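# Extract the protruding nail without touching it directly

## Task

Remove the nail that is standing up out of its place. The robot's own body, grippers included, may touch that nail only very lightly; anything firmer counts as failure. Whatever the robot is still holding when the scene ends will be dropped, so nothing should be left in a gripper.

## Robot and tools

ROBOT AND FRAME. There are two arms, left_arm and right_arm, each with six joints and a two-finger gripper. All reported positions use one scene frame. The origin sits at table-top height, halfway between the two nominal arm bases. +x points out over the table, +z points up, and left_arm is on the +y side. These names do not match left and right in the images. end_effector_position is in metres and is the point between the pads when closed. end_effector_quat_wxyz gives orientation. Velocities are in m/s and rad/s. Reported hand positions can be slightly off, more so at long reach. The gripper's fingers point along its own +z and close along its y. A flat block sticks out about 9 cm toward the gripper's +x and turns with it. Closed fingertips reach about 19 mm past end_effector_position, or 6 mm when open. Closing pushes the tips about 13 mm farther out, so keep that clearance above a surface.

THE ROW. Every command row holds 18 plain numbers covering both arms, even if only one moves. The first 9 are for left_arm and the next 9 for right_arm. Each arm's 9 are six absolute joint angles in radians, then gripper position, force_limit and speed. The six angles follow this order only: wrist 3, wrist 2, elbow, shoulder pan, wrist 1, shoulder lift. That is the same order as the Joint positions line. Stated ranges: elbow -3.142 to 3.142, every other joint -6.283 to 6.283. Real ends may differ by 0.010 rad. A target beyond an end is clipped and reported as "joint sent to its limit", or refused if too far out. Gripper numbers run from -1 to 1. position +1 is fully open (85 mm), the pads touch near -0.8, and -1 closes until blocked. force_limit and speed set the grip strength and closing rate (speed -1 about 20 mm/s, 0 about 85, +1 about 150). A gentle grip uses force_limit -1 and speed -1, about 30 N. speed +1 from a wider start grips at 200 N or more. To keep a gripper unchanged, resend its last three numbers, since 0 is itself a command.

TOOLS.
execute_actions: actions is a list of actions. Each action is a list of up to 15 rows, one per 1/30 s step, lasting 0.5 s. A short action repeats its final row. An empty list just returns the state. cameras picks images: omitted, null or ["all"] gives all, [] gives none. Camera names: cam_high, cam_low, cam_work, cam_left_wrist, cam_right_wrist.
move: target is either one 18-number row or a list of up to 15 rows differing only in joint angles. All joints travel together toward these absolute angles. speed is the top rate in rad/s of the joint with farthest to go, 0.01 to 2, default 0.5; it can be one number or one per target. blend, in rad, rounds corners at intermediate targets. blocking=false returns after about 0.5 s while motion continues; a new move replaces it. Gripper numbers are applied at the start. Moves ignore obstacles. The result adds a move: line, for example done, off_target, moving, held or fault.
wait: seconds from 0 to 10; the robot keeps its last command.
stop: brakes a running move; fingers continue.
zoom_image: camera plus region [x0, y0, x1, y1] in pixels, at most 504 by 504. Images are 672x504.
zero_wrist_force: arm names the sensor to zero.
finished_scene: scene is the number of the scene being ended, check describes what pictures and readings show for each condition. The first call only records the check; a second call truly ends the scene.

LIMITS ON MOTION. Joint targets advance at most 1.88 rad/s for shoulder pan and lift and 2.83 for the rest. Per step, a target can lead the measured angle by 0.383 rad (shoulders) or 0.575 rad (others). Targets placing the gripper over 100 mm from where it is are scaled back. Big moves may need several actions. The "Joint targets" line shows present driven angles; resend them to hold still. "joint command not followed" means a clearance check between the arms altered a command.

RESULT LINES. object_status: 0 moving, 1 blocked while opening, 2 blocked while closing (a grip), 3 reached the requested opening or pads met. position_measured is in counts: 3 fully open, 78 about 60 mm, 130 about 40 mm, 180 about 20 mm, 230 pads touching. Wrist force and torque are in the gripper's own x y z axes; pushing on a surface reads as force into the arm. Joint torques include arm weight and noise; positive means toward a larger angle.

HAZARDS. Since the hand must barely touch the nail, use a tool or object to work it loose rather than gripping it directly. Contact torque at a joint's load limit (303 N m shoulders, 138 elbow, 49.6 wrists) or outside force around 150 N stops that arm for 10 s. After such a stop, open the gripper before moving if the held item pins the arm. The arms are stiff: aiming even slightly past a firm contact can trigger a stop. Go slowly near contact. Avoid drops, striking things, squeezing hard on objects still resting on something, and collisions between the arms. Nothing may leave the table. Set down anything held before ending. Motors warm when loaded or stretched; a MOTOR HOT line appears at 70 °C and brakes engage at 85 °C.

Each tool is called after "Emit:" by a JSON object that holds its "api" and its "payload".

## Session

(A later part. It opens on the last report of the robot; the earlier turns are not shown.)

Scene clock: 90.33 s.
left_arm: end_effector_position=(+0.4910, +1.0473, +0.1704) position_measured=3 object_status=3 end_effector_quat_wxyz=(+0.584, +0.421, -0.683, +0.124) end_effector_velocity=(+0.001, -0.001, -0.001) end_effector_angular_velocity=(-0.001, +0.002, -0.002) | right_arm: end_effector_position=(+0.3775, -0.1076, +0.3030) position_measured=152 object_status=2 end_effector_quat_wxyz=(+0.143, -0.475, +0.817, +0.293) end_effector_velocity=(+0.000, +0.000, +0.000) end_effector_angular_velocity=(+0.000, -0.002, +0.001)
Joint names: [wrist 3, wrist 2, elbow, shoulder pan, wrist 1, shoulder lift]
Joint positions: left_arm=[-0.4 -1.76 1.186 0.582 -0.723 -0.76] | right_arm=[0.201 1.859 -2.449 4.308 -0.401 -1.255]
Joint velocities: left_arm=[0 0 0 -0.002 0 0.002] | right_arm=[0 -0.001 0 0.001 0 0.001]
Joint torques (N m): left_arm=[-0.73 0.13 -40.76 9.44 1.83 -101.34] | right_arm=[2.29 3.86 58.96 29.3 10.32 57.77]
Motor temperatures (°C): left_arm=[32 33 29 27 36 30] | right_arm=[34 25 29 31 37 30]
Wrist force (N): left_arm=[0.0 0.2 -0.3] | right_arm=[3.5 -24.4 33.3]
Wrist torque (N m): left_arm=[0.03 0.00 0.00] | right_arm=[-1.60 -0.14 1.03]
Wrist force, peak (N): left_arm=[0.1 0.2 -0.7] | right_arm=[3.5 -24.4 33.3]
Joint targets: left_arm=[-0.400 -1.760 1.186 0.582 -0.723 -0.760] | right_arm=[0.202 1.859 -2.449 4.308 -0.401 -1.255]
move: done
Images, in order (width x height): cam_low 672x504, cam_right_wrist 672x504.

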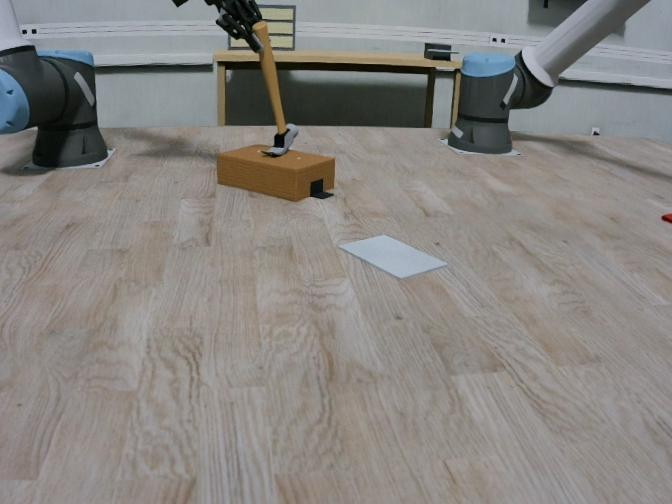

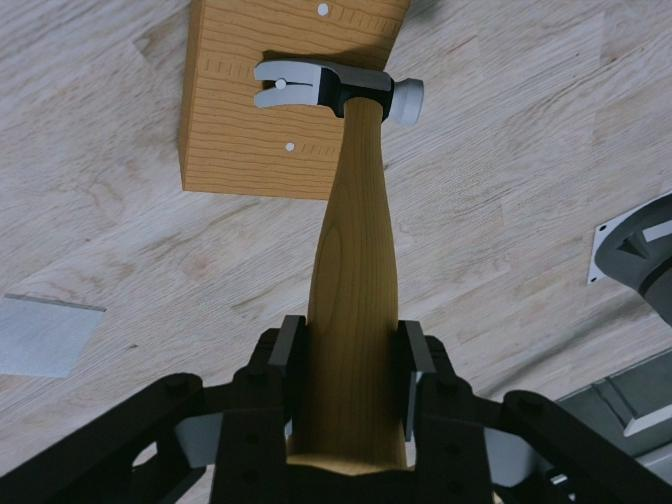

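Emit:
{"api": "move", "payload": {"target": [-0.4,-1.76,1.186,0.582,-0.723,-0.76,1,1,1,0.234,1.7303,-2.4507,4.4072,-0.4491,-1.2033,-1,1,-1], "speed": 0.07, "cameras": ["cam_low","cam_right_wrist","cam_work"]}}

Emit:
{"api": "zoom_image", "payload": {"camera": "cam_right_wrist", "region": [200, 50, 320, 150]}}

Emit:
{"api": "zoom_image", "payload": {"camera": "cam_low", "region": [230, 110, 310, 180]}}

Scene clock: 93.13 s.
left_arm: end_effector_position=(+0.4910, +1.0473, +0.1704) position_measured=3 object_status=3 end_effector_quat_wxyz=(+0.584, +0.421, -0.683, +0.124) end_effector_velocity=(+0.000, +0.000, +0.001) end_effector_angular_velocity=(+0.001, +0.000, +0.000) | right_arm: end_effector_position=(+0.3606, -0.1002, +0.3110) position_measured=152 object_status=2 end_effector_quat_wxyz=(+0.167, -0.489, +0.816, +0.259) end_effector_velocity=(+0.000, +0.000, +0.000) end_effector_angular_velocity=(+0.000, -0.001, -0.001)
Joint names: [wrist 3, wrist 2, elbow, shoulder pan, wrist 1, shoulder lift]
Joint positions: left_arm=[-0.4 -1.76 1.186 0.582 -0.723 -0.76] | right_arm=[0.234 1.73 -2.451 4.407 -0.449 -1.203]
Joint velocities: left_arm=[0 0.001 0 0 0 -0.001] | right_arm=[0 -0.002 0 0 0 0.001]
Joint torques (N m): left_arm=[-0.03 -0.29 -40.63 7.75 1.48 -100.91] | right_arm=[2.41 5.32 66.74 33.38 12.92 55.45]
Motor temperatures (°C): left_arm=[32 33 29 27 36 30] | right_arm=[34 25 29 31 37 30]
Wrist force (N): left_arm=[-0.2 -0.1 0.0] | right_arm=[9.0 -30.9 35.1]
Wrist torque (N m): left_arm=[-0.02 0.04 0.00] | right_arm=[-0.89 0.16 0.76]
Wrist force, peak (N): left_arm=[0.0 0.4 -0.5] | right_arm=[12.2 -29.3 47.3]
Joint targets: left_arm=[-0.400 -1.760 1.186 0.582 -0.723 -0.760] | right_arm=[0.234 1.730 -2.451 4.407 -0.449 -1.203]
move: done
Images, in order (width x height): cam_low 672x504, cam_work 672x504, cam_right_wrist 672x504.

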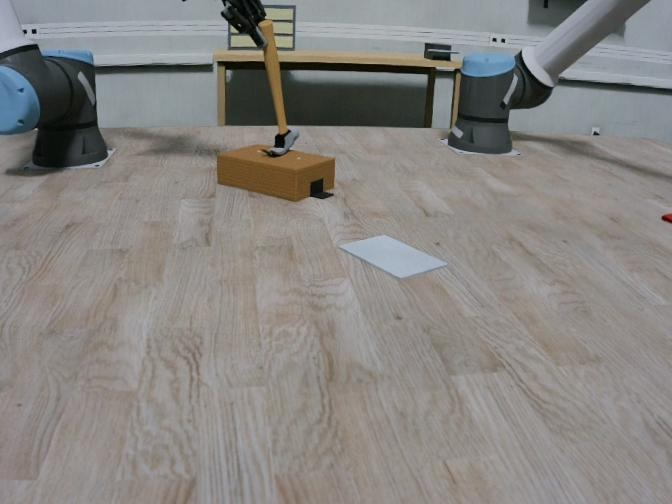

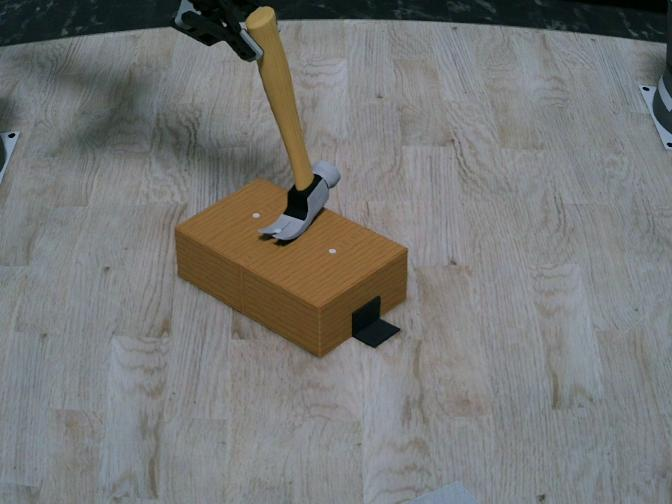

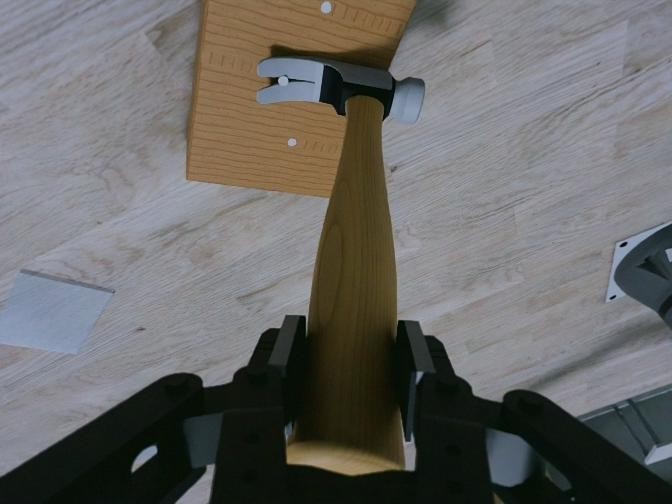

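Scaled by 4.200 from the camera's 672x504 image, which has a finer 960x720 frame.

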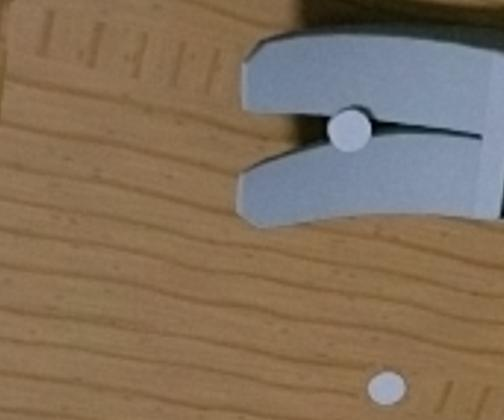

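Scaled by 6.300 from the camera's 672x504 image, which has a finer 960x720 frame.

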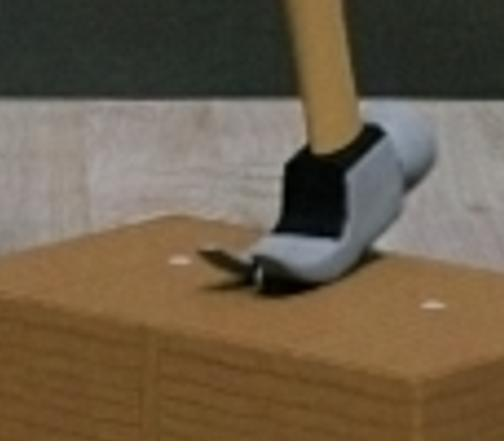

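Emit:
{"api": "move", "payload": {"target": [-0.4,-1.76,1.186,0.582,-0.723,-0.76,1,1,1,0.2701,1.6004,-2.4494,4.5106,-0.5045,-1.1594,-1,1,-1], "speed": 0.07, "cameras": ["cam_low","cam_right_wrist"]}}

Emit:
{"api": "zoom_image", "payload": {"camera": "cam_right_wrist", "region": [200, 50, 320, 150]}}

Emit:
{"api": "zoom_image", "payload": {"camera": "cam_low", "region": [230, 110, 310, 180]}}

Scene clock: 96.23 s.
left_arm: end_effector_position=(+0.4910, +1.0473, +0.1704) position_measured=3 object_status=3 end_effector_quat_wxyz=(+0.584, +0.421, -0.683, +0.124) end_effector_velocity=(+0.000, -0.001, -0.001) end_effector_angular_velocity=(-0.001, +0.002, -0.002) | right_arm: end_effector_position=(+0.3437, -0.0929, +0.3181) position_measured=152 object_status=2 end_effector_quat_wxyz=(+0.191, -0.502, +0.813, +0.225) end_effector_velocity=(+0.000, -0.001, +0.000) end_effector_angular_velocity=(-0.003, +0.000, -0.001)
Joint names: [wrist 3, wrist 2, elbow, shoulder pan, wrist 1, shoulder lift]
Joint positions: left_arm=[-0.4 -1.76 1.186 0.582 -0.723 -0.76] | right_arm=[0.27 1.6 -2.449 4.511 -0.504 -1.159]
Joint velocities: left_arm=[0 0.001 0.001 -0.002 0 0.001] | right_arm=[0.001 -0.001 0 0 -0.003 0.001]
Joint torques (N m): left_arm=[-0.01 -0.1 -39.11 7.5 2.16 -101.41] | right_arm=[2.66 7.87 73.81 43.23 12.08 44.06]
Motor temperatures (°C): left_arm=[32 33 29 27 36 30] | right_arm=[34 25 29 31 37 30]
Wrist force (N): left_arm=[-0.1 -0.1 -0.2] | right_arm=[8.3 -39.4 22.2]
Wrist torque (N m): left_arm=[-0.01 0.01 0.00] | right_arm=[-0.10 0.24 0.77]
Wrist force, peak (N): left_arm=[0.4 0.0 -0.6] | right_arm=[11.1 -37.6 32.8]
Joint targets: left_arm=[-0.400 -1.760 1.186 0.582 -0.723 -0.760] | right_arm=[0.270 1.600 -2.449 4.511 -0.504 -1.159]
move: done
Images, in order (width x height): cam_low 672x504, cam_right_wrist 672x504.

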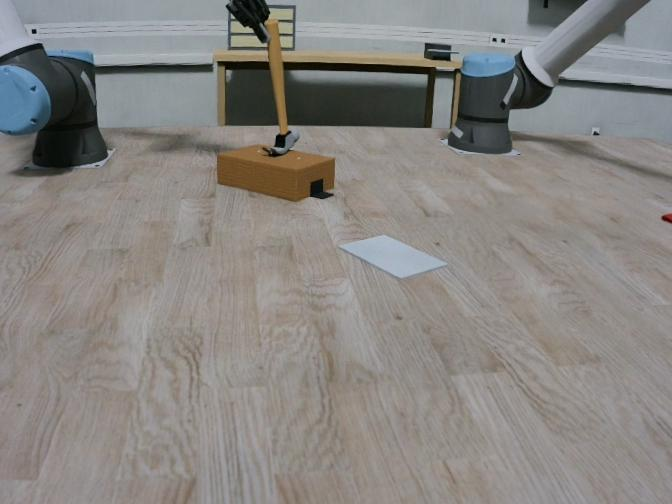

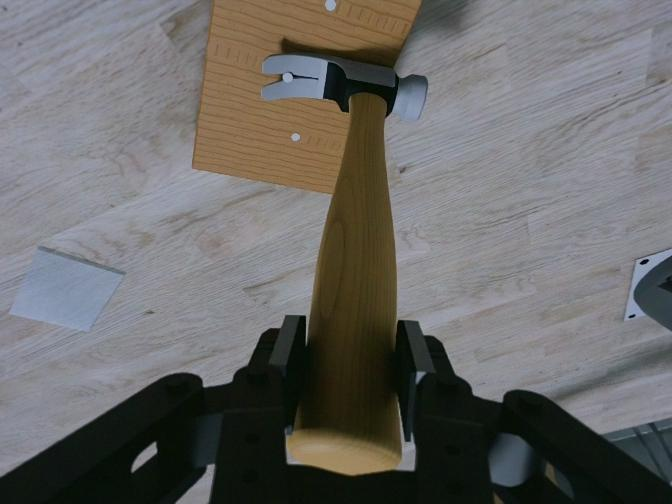

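Scaled by 4.200 from the camera's 672x504 image, which has a finer 960x720 frame.

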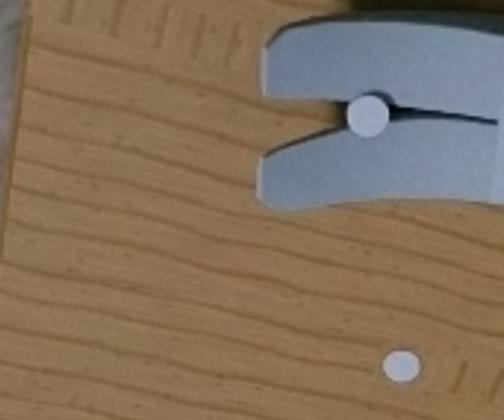

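Scaled by 6.300 from the camera's 672x504 image, which has a finer 960x720 frame.

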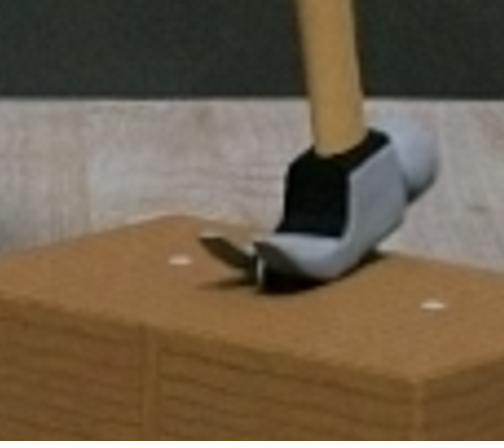

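Emit:
{"api": "move", "payload": {"target": [-0.4,-1.76,1.186,0.582,-0.723,-0.76,1,1,1,0.3127,1.4706,-2.4427,4.6181,-0.5725,-1.1224,-1,1,-1], "speed": 0.07, "cameras": ["cam_low","cam_right_wrist"]}}

Emit:
{"api": "zoom_image", "payload": {"camera": "cam_right_wrist", "region": [200, 50, 320, 150]}}

Emit:
{"api": "zoom_image", "payload": {"camera": "cam_low", "region": [230, 110, 310, 180]}}

Scene clock: 98.97 s.
left_arm: end_effector_position=(+0.4910, +1.0473, +0.1704) position_measured=3 object_status=3 end_effector_quat_wxyz=(+0.584, +0.421, -0.683, +0.124) end_effector_velocity=(+0.000, -0.001, -0.001) end_effector_angular_velocity=(-0.001, +0.001, +0.000) | right_arm: end_effector_position=(+0.3259, -0.0850, +0.3260) position_measured=231 object_status=0 end_effector_quat_wxyz=(+0.215, -0.514, +0.808, +0.191) end_effector_velocity=(-0.001, +0.000, +0.001) end_effector_angular_velocity=(+0.001, +0.000, +0.002)
Joint names: [wrist 3, wrist 2, elbow, shoulder pan, wrist 1, shoulder lift]
Joint positions: left_arm=[-0.4 -1.76 1.186 0.582 -0.723 -0.76] | right_arm=[0.313 1.471 -2.443 4.618 -0.573 -1.122]
Joint velocities: left_arm=[0 0 0 -0.001 0 0.001] | right_arm=[0 0 0 0.002 0 0.001]
Joint torques (N m): left_arm=[-0.14 -0.14 -39.7 9.25 1.99 -101.68] | right_arm=[3.17 -3.2 49.38 20.67 2.19 24.71]
Motor temperatures (°C): left_arm=[32 33 29 27 36 30] | right_arm=[34 25 29 31 37 30]
Wrist force (N): left_arm=[0.1 0.0 -0.2] | right_arm=[-3.7 1.7 -2.1]
Wrist torque (N m): left_arm=[0.00 -0.03 0.00] | right_arm=[-0.16 -0.11 0.14]
Wrist force, peak (N): left_arm=[0.0 -0.2 -0.6] | right_arm=[8.7 -40.3 23.1]
Joint targets: left_arm=[-0.400 -1.760 1.186 0.582 -0.723 -0.760] | right_arm=[0.313 1.471 -2.443 4.618 -0.573 -1.122]
move: done
Images, in order (width x height): cam_low 672x504, cam_right_wrist 672x504.

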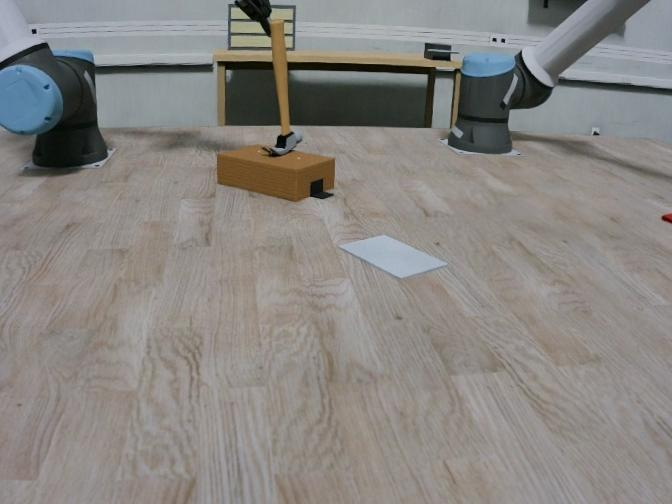

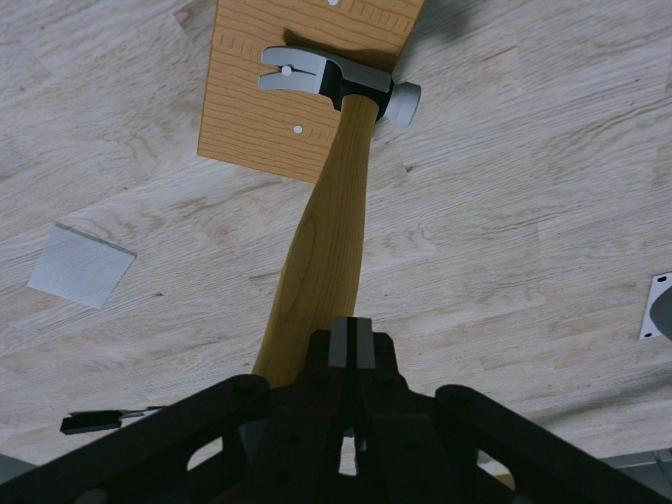

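Scaled by 4.200 from the camera's 672x504 image, which has a finer 960x720 frame.

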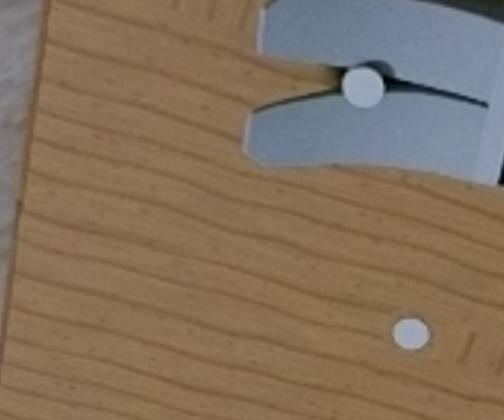

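Scaled by 6.300 from the camera's 672x504 image, which has a finer 960x720 frame.

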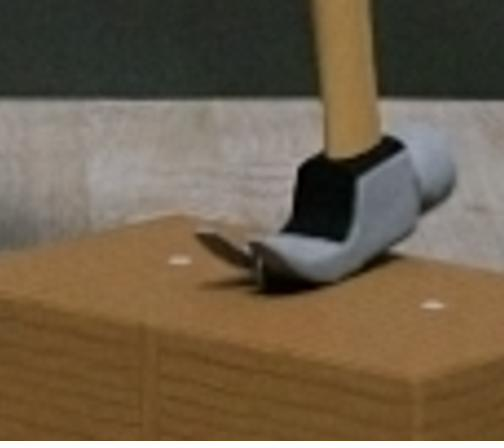

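Emit:
{"api": "execute_actions", "payload": {"actions": []}}

Emit:
{"api": "zoom_image", "payload": {"camera": "cam_low", "region": [200, 0, 360, 180]}}

Emit:
{"api": "zoom_image", "payload": {"camera": "cam_work", "region": [150, 0, 380, 260]}}

Emit:
{"api": "zoom_image", "payload": {"camera": "cam_right_wrist", "region": [150, 0, 550, 504]}}

Scene clock: 99.30 s.
left_arm: end_effector_position=(+0.4910, +1.0473, +0.1704) position_measured=3 object_status=3 end_effector_quat_wxyz=(+0.584, +0.421, -0.683, +0.124) end_effector_velocity=(+0.000, +0.001, +0.000) end_effector_angular_velocity=(+0.000, +0.000, +0.000) | right_arm: end_effector_position=(+0.3259, -0.0850, +0.3260) position_measured=231 object_status=3 end_effector_quat_wxyz=(+0.215, -0.514, +0.808, +0.191) end_effector_velocity=(-0.001, +0.000, +0.000) end_effector_angular_velocity=(+0.000, +0.000, +0.001)
Joint names: [wrist 3, wrist 2, elbow, shoulder pan, wrist 1, shoulder lift]
Joint positions: left_arm=[-0.4 -1.76 1.186 0.582 -0.723 -0.76] | right_arm=[0.313 1.471 -2.443 4.618 -0.573 -1.122]
Joint velocities: left_arm=[0 0.001 0 0.001 0 0.001] | right_arm=[0 0 0 0.001 0 0.001]
Joint torques (N m): left_arm=[-0.34 0 -38.44 8.67 2.11 -102.31] | right_arm=[3.01 -3.01 48.2 21.11 2.59 25.03]
Motor temperatures (°C): left_arm=[32 33 29 27 36 30] | right_arm=[34 25 29 31 37 30]
Wrist force (N): left_arm=[0.0 0.0 -0.1] | right_arm=[-3.8 2.1 -2.3]
Wrist torque (N m): left_arm=[0.01 -0.01 0.00] | right_arm=[-0.08 -0.08 0.14]
Wrist force, peak (N): left_arm=[-0.2 0.3 -0.3] | right_arm=[-3.8 2.1 -2.3]
Joint targets: left_arm=[-0.400 -1.760 1.186 0.582 -0.723 -0.760] | right_arm=[0.313 1.471 -2.443 4.618 -0.573 -1.122]
Tool commands: left_gripper/position=+1.0 left_gripper/force_limit=+1.0 left_gripper/speed=+1.0 right_gripper/position=-1.0 right_gripper/force_limit=+1.0 right_gripper/speed=-1.0

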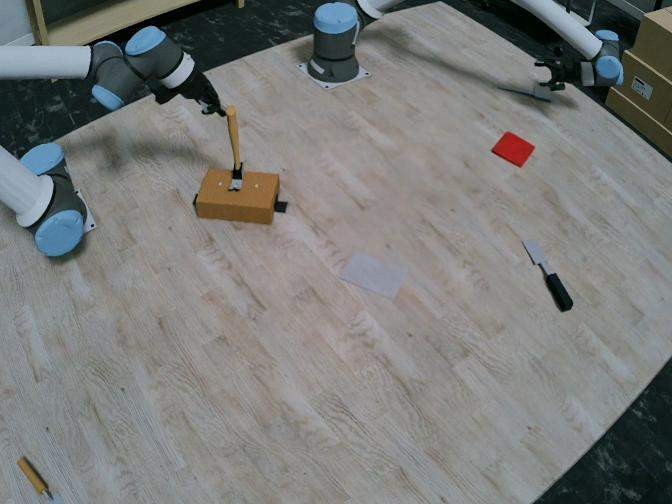

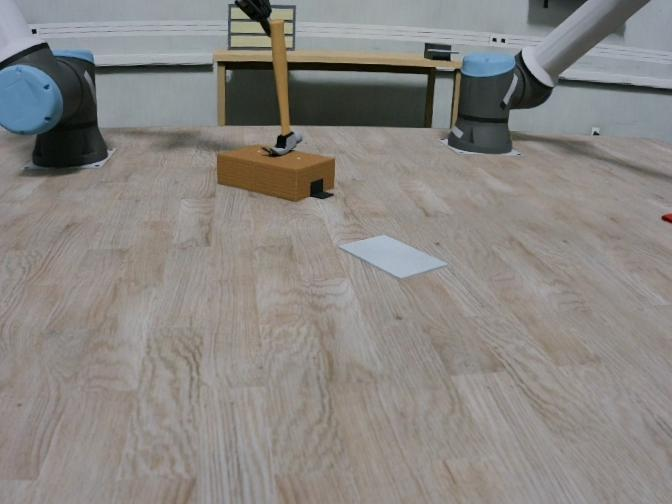

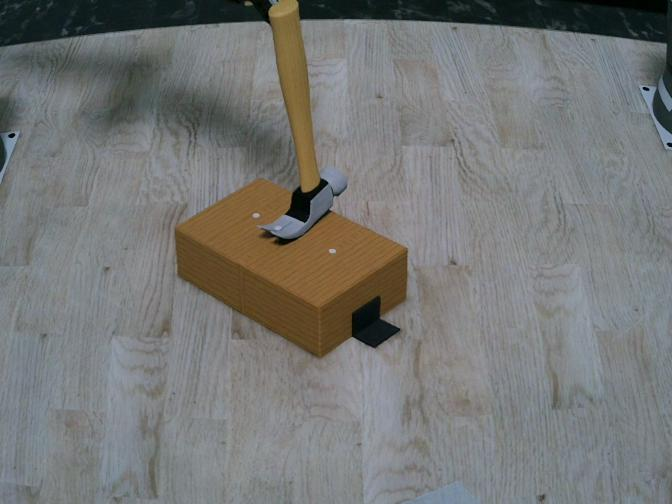

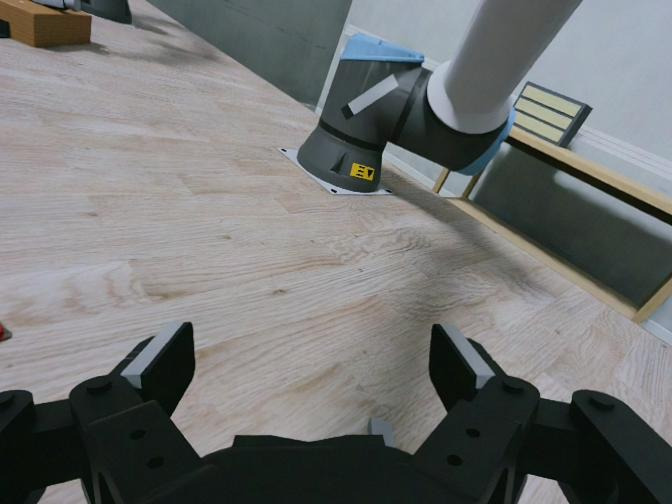

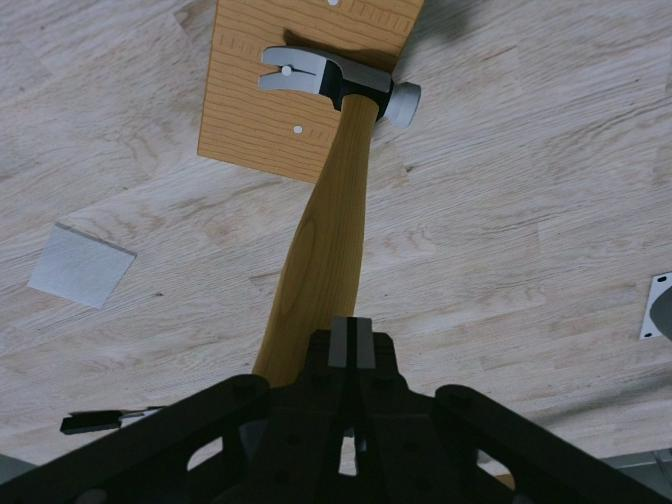

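Scaled by 2.800 from the camera's 672x504 image, which has a finer 960x720 frame.

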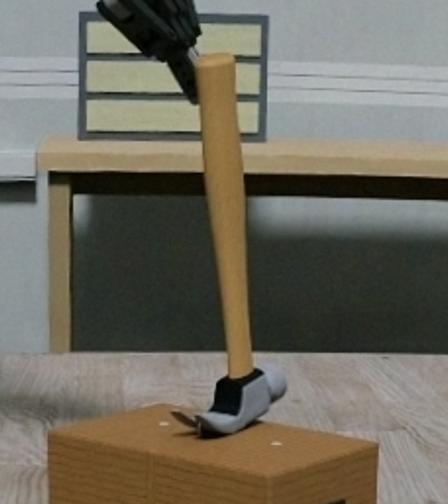

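Scaled by 1.938 from the camera's 672x504 image, which has a finer 960x720 frame.

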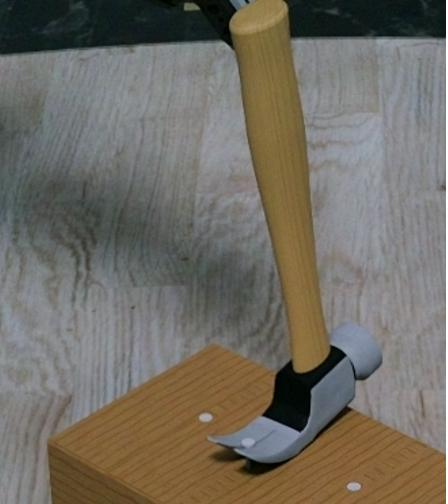

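Scaled by 1.000.

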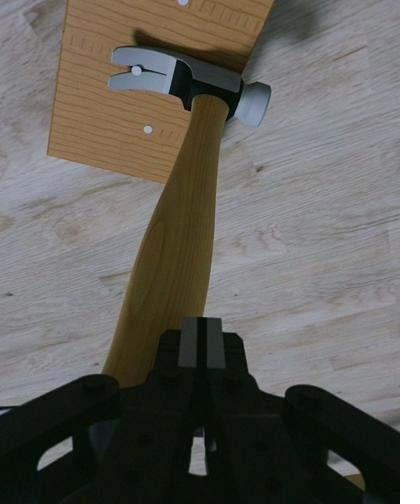

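Emit:
{"api": "move", "payload": {"target": [-0.4,-1.76,1.186,0.582,-0.723,-0.76,1,1,1,0.3743,1.4313,-2.4493,4.6909,-0.7931,-0.9025,-1,1,-1], "speed": 0.2, "cameras": ["cam_low","cam_right_wrist"]}}

Emit:
{"api": "zoom_image", "payload": {"camera": "cam_low", "region": [200, 0, 360, 180]}}

Scene clock: 101.80 s.
left_arm: end_effector_position=(+0.4910, +1.0473, +0.1704) position_measured=3 object_status=3 end_effector_quat_wxyz=(+0.584, +0.421, -0.683, +0.124) end_effector_velocity=(+0.000, +0.000, -0.001) end_effector_angular_velocity=(-0.001, +0.001, +0.002) | right_arm: end_effector_position=(+0.2990, -0.1464, +0.3696) position_measured=231 object_status=3 end_effector_quat_wxyz=(+0.215, -0.514, +0.808, +0.191) end_effector_velocity=(+0.000, +0.000, +0.000) end_effector_angular_velocity=(+0.000, +0.000, +0.000)
Joint names: [wrist 3, wrist 2, elbow, shoulder pan, wrist 1, shoulder lift]
Joint positions: left_arm=[-0.4 -1.76 1.186 0.582 -0.723 -0.76] | right_arm=[0.374 1.431 -2.449 4.691 -0.793 -0.903]
Joint velocities: left_arm=[0 -0.001 0 0.001 0 0.001] | right_arm=[0.001 0 0 0.001 -0.001 0.001]
Joint torques (N m): left_arm=[-0.34 -0.38 -37.82 7.39 2.29 -101.79] | right_arm=[3.15 -3.5 40.62 20.14 1.51 9.64]
Motor temperatures (°C): left_arm=[32 33 29 27 36 30] | right_arm=[34 25 29 31 37 30]
Wrist force (N): left_arm=[0.2 0.2 -0.6] | right_arm=[-2.8 1.9 -1.8]
Wrist torque (N m): left_arm=[0.03 -0.04 0.00] | right_arm=[-0.21 -0.27 0.17]
Wrist force, peak (N): left_arm=[0.2 0.2 -0.6] | right_arm=[-3.7 2.1 -2.4]
Joint targets: left_arm=[-0.400 -1.760 1.186 0.582 -0.723 -0.760] | right_arm=[0.374 1.431 -2.449 4.691 -0.793 -0.902]
move: done
Images, in order (width x height): cam_low 672x504, cam_right_wrist 672x504.

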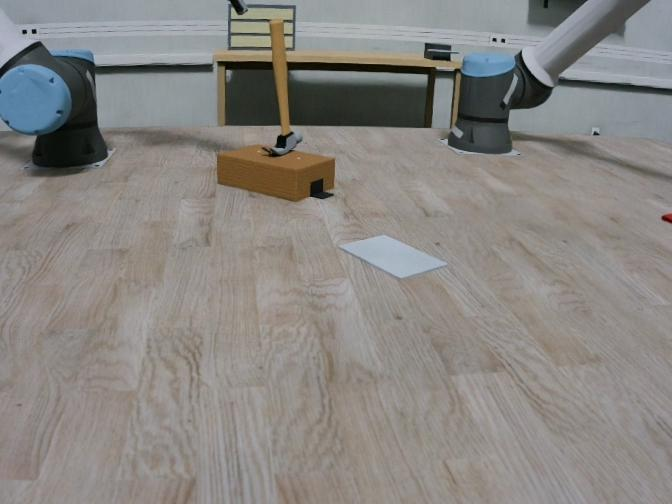

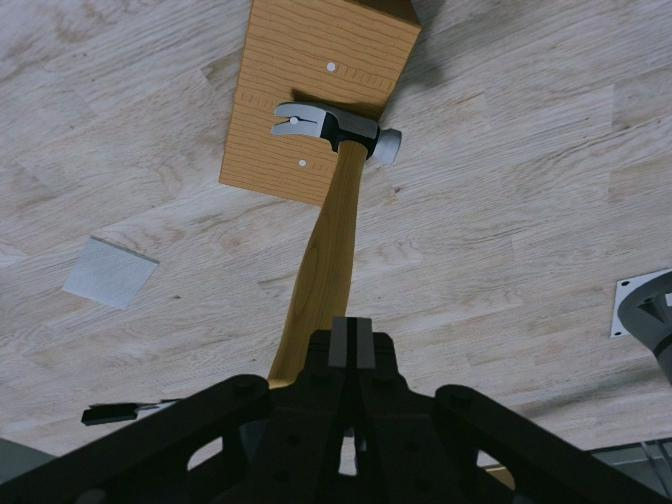

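Scaled by 2.800 from the camera's 672x504 image, which has a finer 960x720 frame.

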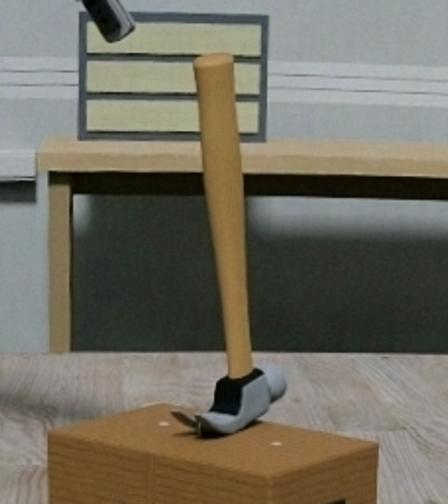

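Emit:
{"api": "move", "payload": {"target": [-0.4,-1.76,1.186,0.582,-0.723,-0.76,1,1,1,0.3282,1.5607,-2.5249,4.581,-0.6178,-0.9701,1,1,1], "speed": 0.2, "cameras": ["cam_right_wrist"]}}

Scene clock: 104.57 s.
left_arm: end_effector_position=(+0.4910, +1.0473, +0.1704) position_measured=3 object_status=3 end_effector_quat_wxyz=(+0.584, +0.421, -0.683, +0.124) end_effector_velocity=(+0.000, +0.000, +0.001) end_effector_angular_velocity=(+0.001, -0.001, -0.001) | right_arm: end_effector_position=(+0.3105, -0.1512, +0.3216) position_measured=3 object_status=3 end_effector_quat_wxyz=(+0.191, -0.502, +0.813, +0.225) end_effector_velocity=(+0.000, +0.000, +0.000) end_effector_angular_velocity=(+0.000, +0.001, +0.000)
Joint names: [wrist 3, wrist 2, elbow, shoulder pan, wrist 1, shoulder lift]
Joint positions: left_arm=[-0.4 -1.76 1.186 0.582 -0.723 -0.76] | right_arm=[0.328 1.561 -2.525 4.581 -0.618 -0.97]
Joint velocities: left_arm=[0 0.001 0 -0.001 0 -0.001] | right_arm=[0 0.001 -0.001 0 0.001 0]
Joint torques (N m): left_arm=[0.07 0.04 -39.02 7.5 2.72 -102.93] | right_arm=[-3.32 4.05 38.66 -18.89 9.27 -14.45]
Motor temperatures (°C): left_arm=[32 33 29 27 36 30] | right_arm=[34 25 29 31 37 30]
Wrist force (N): left_arm=[-0.2 0.0 -0.5] | right_arm=[-3.0 2.1 -2.9]
Wrist torque (N m): left_arm=[-0.01 0.03 0.00] | right_arm=[-0.14 -0.24 0.17]
Wrist force, peak (N): left_arm=[0.3 0.7 -0.1] | right_arm=[-3.2 2.1 -3.1]
Joint targets: left_arm=[-0.400 -1.760 1.186 0.582 -0.723 -0.760] | right_arm=[0.328 1.561 -2.525 4.581 -0.618 -0.970]
move: done
Images, in order (width x height): cam_right_wrist 672x504.

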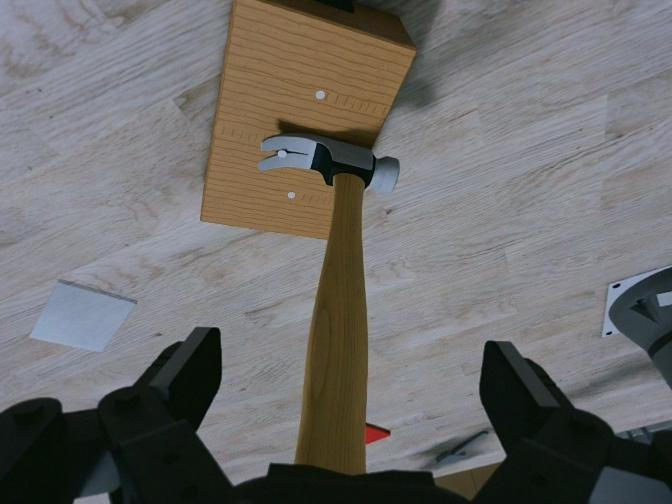

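Emit:
{"api": "move", "payload": {"target": [-0.4,-1.76,1.186,0.582,-0.723,-0.76,1,1,1,0.2746,1.5974,-2.5026,4.516,-0.3994,-1.2112,1,1,1], "speed": 0.12, "cameras": ["cam_right_wrist","cam_low"]}}

Emit:
{"api": "zoom_image", "payload": {"camera": "cam_low", "region": [200, 0, 360, 180]}}

Scene clock: 107.57 s.
left_arm: end_effector_position=(+0.4910, +1.0473, +0.1704) position_measured=3 object_status=3 end_effector_quat_wxyz=(+0.584, +0.421, -0.683, +0.124) end_effector_velocity=(+0.000, +0.001, +0.000) end_effector_angular_velocity=(+0.000, -0.001, +0.001) | right_arm: end_effector_position=(+0.3419, -0.0920, +0.2780) position_measured=3 object_status=3 end_effector_quat_wxyz=(+0.191, -0.502, +0.813, +0.225) end_effector_velocity=(+0.001, +0.000, +0.000) end_effector_angular_velocity=(+0.000, +0.000, +0.000)
Joint names: [wrist 3, wrist 2, elbow, shoulder pan, wrist 1, shoulder lift]
Joint positions: left_arm=[-0.4 -1.76 1.186 0.582 -0.723 -0.76] | right_arm=[0.275 1.597 -2.503 4.516 -0.399 -1.211]
Joint velocities: left_arm=[0 0 -0.001 0.001 0 0.001] | right_arm=[-0.001 0 0 -0.001 0.001 -0.001]
Joint torques (N m): left_arm=[0.25 0.26 -37.39 9.5 2.32 -101.96] | right_arm=[-3.07 4.3 47.67 -17.44 9.57 0.43]
Motor temperatures (°C): left_arm=[32 33 29 27 36 30] | right_arm=[34 25 29 31 37 30]
Wrist force (N): left_arm=[-0.1 0.0 -0.3] | right_arm=[-3.0 2.0 -1.3]
Wrist torque (N m): left_arm=[0.00 0.01 0.00] | right_arm=[-0.22 -0.30 0.18]
Wrist force, peak (N): left_arm=[0.2 0.5 -0.2] | right_arm=[-3.0 2.4 -3.3]
Joint targets: left_arm=[-0.400 -1.760 1.186 0.582 -0.723 -0.760] | right_arm=[0.275 1.597 -2.503 4.516 -0.399 -1.211]
move: done
Images, in order (width x height): cam_low 672x504, cam_right_wrist 672x504.

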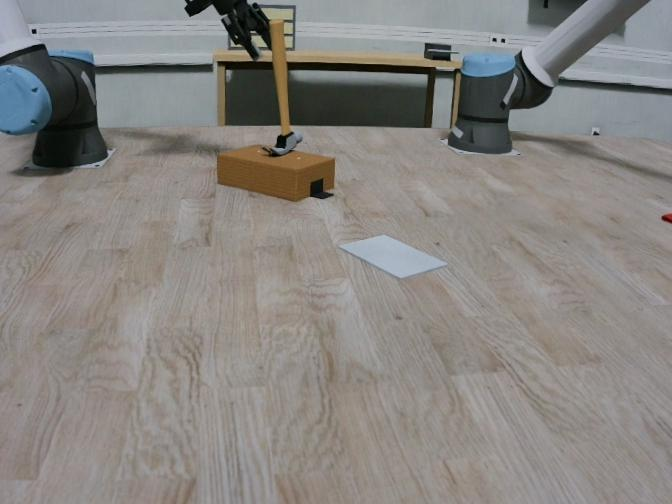

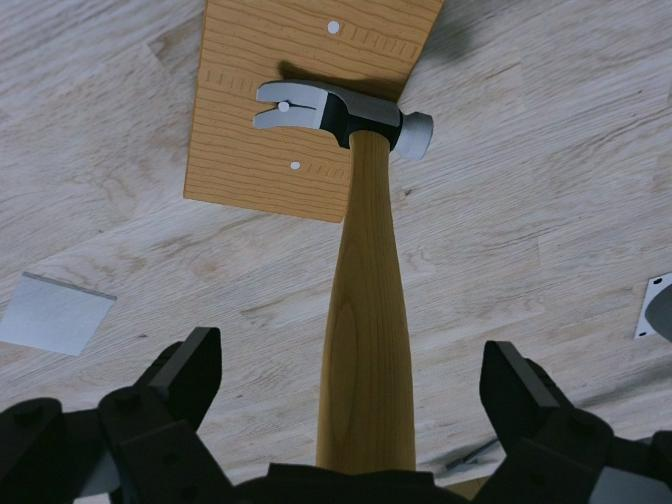

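Scaled by 2.800 from the camera's 672x504 image, which has a finer 960x720 frame.

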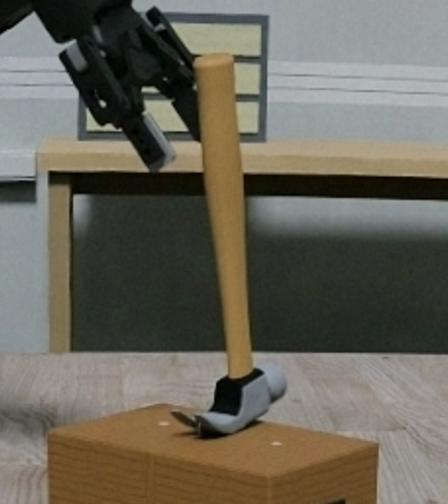

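Emit:
{"api": "move", "payload": {"target": [-0.4,-1.76,1.186,0.582,-0.723,-0.76,1,1,1,0.2748,1.5973,-2.471,4.5162,-0.3637,-1.2785,1,1,1], "speed": 0.12, "cameras": ["cam_right_wrist","cam_low"]}}

Emit:
{"api": "zoom_image", "payload": {"camera": "cam_low", "region": [200, 0, 360, 180]}}

Scene clock: 109.13 s.
left_arm: end_effector_position=(+0.4910, +1.0473, +0.1704) position_measured=3 object_status=3 end_effector_quat_wxyz=(+0.584, +0.421, -0.683, +0.124) end_effector_velocity=(+0.000, +0.000, +0.000) end_effector_angular_velocity=(+0.000, -0.001, +0.000) | right_arm: end_effector_position=(+0.3473, -0.0648, +0.2742) position_measured=3 object_status=3 end_effector_quat_wxyz=(+0.191, -0.502, +0.813, +0.225) end_effector_velocity=(+0.002, +0.000, +0.000) end_effector_angular_velocity=(+0.000, +0.000, -0.004)
Joint names: [wrist 3, wrist 2, elbow, shoulder pan, wrist 1, shoulder lift]
Joint positions: left_arm=[-0.4 -1.76 1.186 0.582 -0.723 -0.76] | right_arm=[0.275 1.597 -2.471 4.516 -0.364 -1.278]
Joint velocities: left_arm=[0 0 0 0 0 0] | right_arm=[0.001 0 0 -0.003 0.001 -0.001]
Joint torques (N m): left_arm=[0.35 -0.14 -36.62 6.62 2.47 -102.84] | right_arm=[2.46 -2.48 46.19 20.95 9.52 7.81]
Motor temperatures (°C): left_arm=[32 33 29 27 36 30] | right_arm=[34 25 29 31 37 30]
Wrist force (N): left_arm=[-0.1 0.3 -0.2] | right_arm=[-2.6 1.8 -1.7]
Wrist torque (N m): left_arm=[0.05 0.01 0.00] | right_arm=[-0.26 -0.35 0.20]
Wrist force, peak (N): left_arm=[-0.2 0.0 -0.6] | right_arm=[-3.4 2.1 -1.8]
Joint targets: left_arm=[-0.400 -1.760 1.186 0.582 -0.723 -0.760] | right_arm=[0.275 1.597 -2.471 4.516 -0.364 -1.279]
move: done
Images, in order (width x height): cam_low 672x504, cam_right_wrist 672x504.

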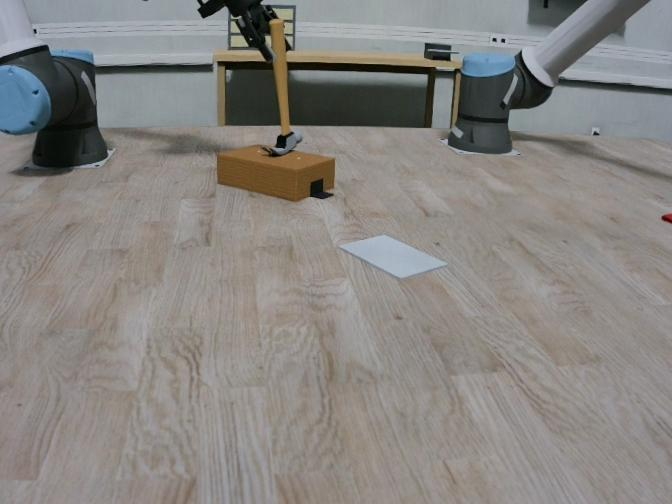

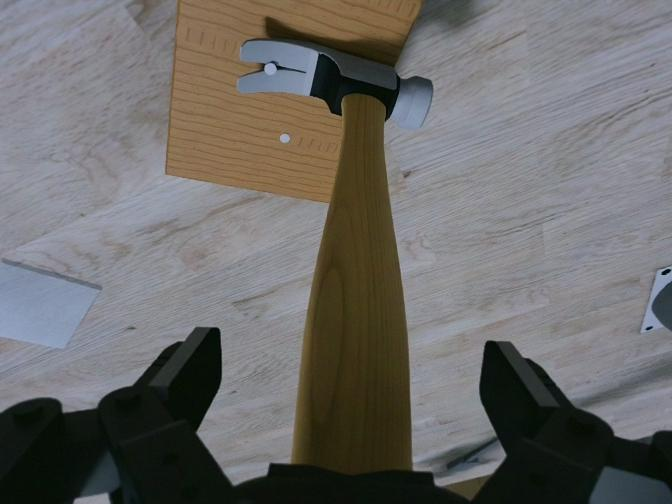

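Scaled by 2.800 from the camera's 672x504 image, which has a finer 960x720 frame.

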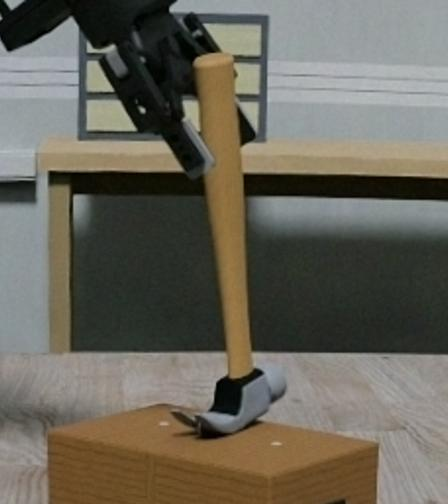

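Emit:
{"api": "move", "payload": {"target": [-0.4,-1.76,1.186,0.582,-0.723,-0.76,1,1,1,0.2748,1.5973,-2.471,4.5162,-0.3637,-1.2785,-1,1,-0.5], "cameras": ["cam_right_wrist","cam_low"]}}

Emit:
{"api": "zoom_image", "payload": {"camera": "cam_right_wrist", "region": [200, 20, 320, 120]}}

Emit:
{"api": "zoom_image", "payload": {"camera": "cam_low", "region": [200, 0, 360, 180]}}

Scene clock: 110.83 s.
left_arm: end_effector_position=(+0.4910, +1.0473, +0.1704) position_measured=3 object_status=3 end_effector_quat_wxyz=(+0.584, +0.421, -0.683, +0.124) end_effector_velocity=(+0.000, +0.000, +0.000) end_effector_angular_velocity=(+0.000, +0.000, -0.001) | right_arm: end_effector_position=(+0.3473, -0.0647, +0.2743) position_measured=148 object_status=0 end_effector_quat_wxyz=(+0.191, -0.502, +0.813, +0.225) end_effector_velocity=(+0.000, +0.000, +0.001) end_effector_angular_velocity=(+0.002, +0.000, +0.000)
Joint names: [wrist 3, wrist 2, elbow, shoulder pan, wrist 1, shoulder lift]
Joint positions: left_arm=[-0.4 -1.76 1.186 0.582 -0.723 -0.76] | right_arm=[0.275 1.597 -2.471 4.516 -0.364 -1.279]
Joint velocities: left_arm=[0 0 0 0 0 0] | right_arm=[0.001 0 0 0.001 0.001 0.001]
Joint torques (N m): left_arm=[0.27 0.04 -36.85 9.49 2.4 -101.2] | right_arm=[2.43 -2.39 34.41 16.03 5.03 6.75]
Motor temperatures (°C): left_arm=[32 33 29 27 36 30] | right_arm=[34 25 29 31 37 30]
Wrist force (N): left_arm=[-0.1 0.2 -0.2] | right_arm=[-7.3 8.0 -8.1]
Wrist torque (N m): left_arm=[0.03 0.01 0.00] | right_arm=[-1.10 -0.42 0.68]
Wrist force, peak (N): left_arm=[0.0 0.3 -0.5] | right_arm=[-7.8 8.4 -9.4]
Joint targets: left_arm=[-0.400 -1.760 1.186 0.582 -0.723 -0.760] | right_arm=[0.275 1.597 -2.471 4.516 -0.364 -1.279]
move: done
Images, in order (width x height): cam_low 672x504, cam_right_wrist 672x504.

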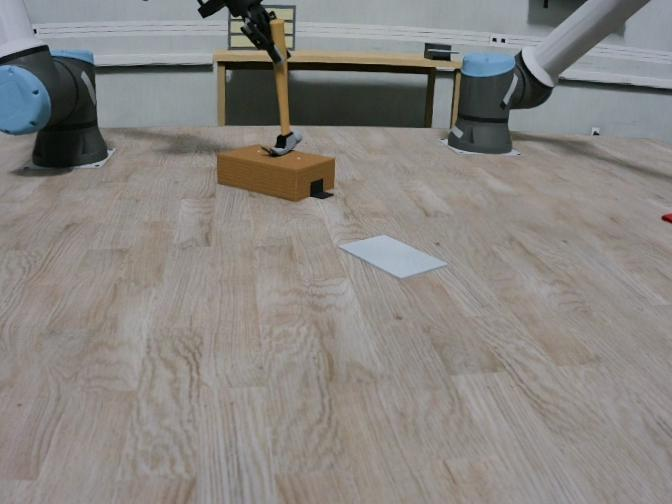

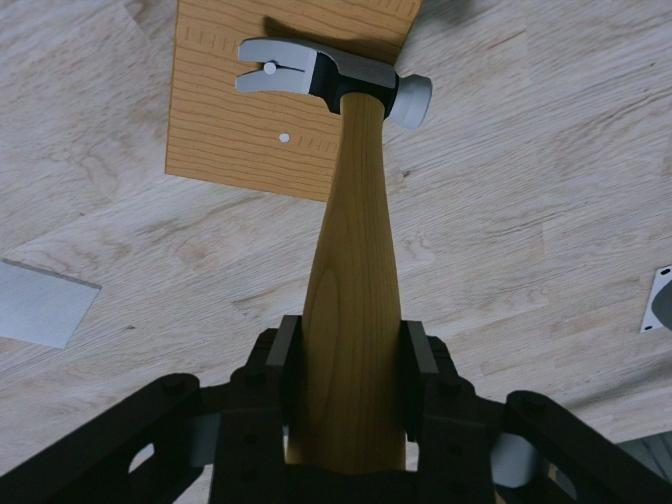

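Scaled by 4.200 from the camera's 672x504 image, which has a finer 960x720 frame.

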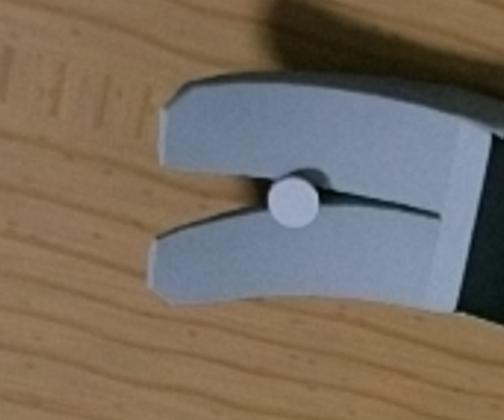

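Scaled by 2.800 from the camera's 672x504 image, which has a finer 960x720 frame.

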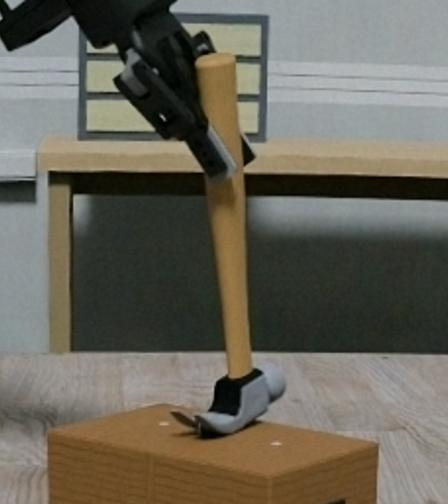

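Emit:
{"api": "move", "payload": {"target": [-0.4,-1.76,1.186,0.582,-0.723,-0.76,1,1,1,0.3026,1.4771,-2.473,4.6061,-0.4129,-1.2507,-1,1,-0.5], "speed": 0.07, "cameras": ["cam_right_wrist","cam_low"]}}

Emit:
{"api": "zoom_image", "payload": {"camera": "cam_low", "region": [200, 0, 360, 180]}}

Scene clock: 114.03 s.
left_arm: end_effector_position=(+0.4910, +1.0473, +0.1704) position_measured=3 object_status=3 end_effector_quat_wxyz=(+0.584, +0.421, -0.683, +0.124) end_effector_velocity=(+0.001, +0.000, +0.001) end_effector_angular_velocity=(+0.001, -0.001, +0.000) | right_arm: end_effector_position=(+0.3331, -0.0586, +0.2761) position_measured=148 object_status=2 end_effector_quat_wxyz=(+0.215, -0.514, +0.808, +0.190) end_effector_velocity=(+0.000, +0.000, +0.000) end_effector_angular_velocity=(+0.000, +0.000, -0.001)
Joint names: [wrist 3, wrist 2, elbow, shoulder pan, wrist 1, shoulder lift]
Joint positions: left_arm=[-0.4 -1.76 1.186 0.582 -0.723 -0.76] | right_arm=[0.303 1.477 -2.473 4.606 -0.413 -1.251]
Joint velocities: left_arm=[0 0 -0.001 -0.001 0 0] | right_arm=[0.001 -0.001 0 0.001 0 -0.001]
Joint torques (N m): left_arm=[-0.04 -0.45 -37.12 8.96 2.18 -104.08] | right_arm=[1.14 -5.15 71.54 24.88 11.61 57.84]
Motor temperatures (°C): left_arm=[32 33 29 27 36 30] | right_arm=[34 25 29 31 37 30]
Wrist force (N): left_arm=[0.1 -0.1 -0.3] | right_arm=[19.4 -9.5 44.6]
Wrist torque (N m): left_arm=[-0.02 -0.02 0.00] | right_arm=[-4.15 -2.34 2.39]
Wrist force, peak (N): left_arm=[0.0 0.4 -0.4] | right_arm=[19.1 -7.8 46.7]
Joint targets: left_arm=[-0.400 -1.760 1.186 0.582 -0.723 -0.760] | right_arm=[0.303 1.477 -2.473 4.606 -0.413 -1.251]
move: done
Images, in order (width x height): cam_low 672x504, cam_right_wrist 672x504.

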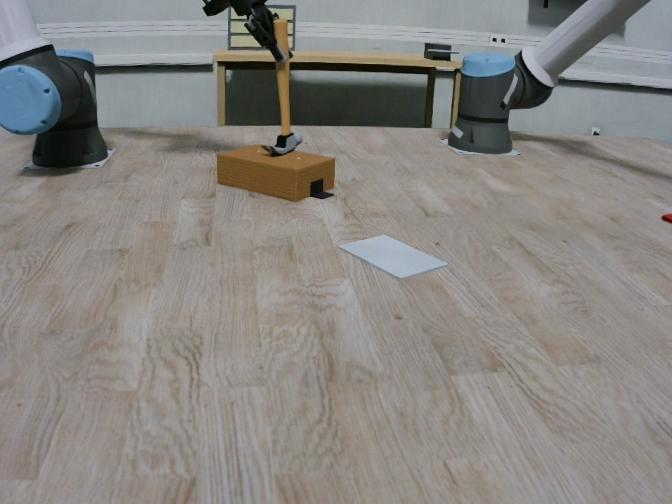

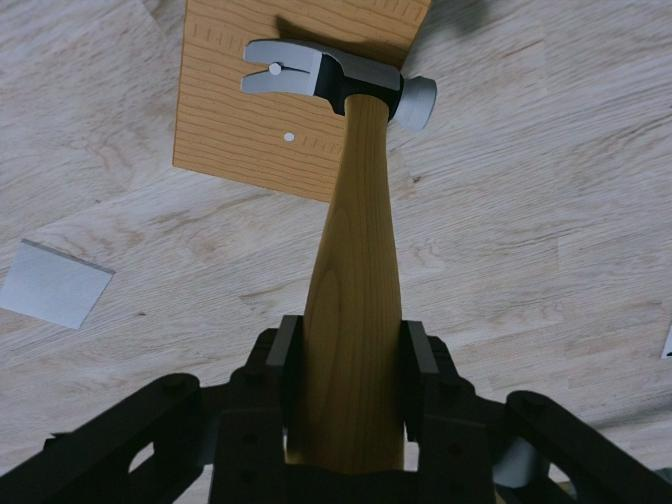

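Scaled by 2.800 from the camera's 672x504 image, which has a finer 960x720 frame.

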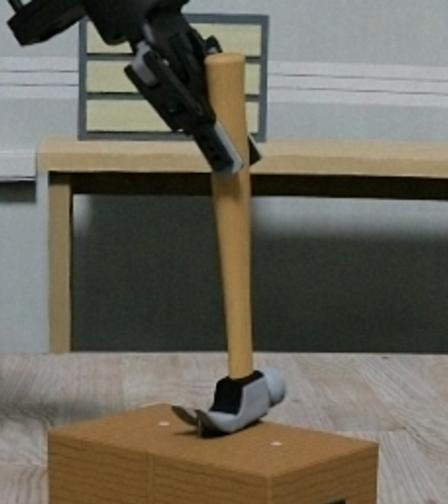

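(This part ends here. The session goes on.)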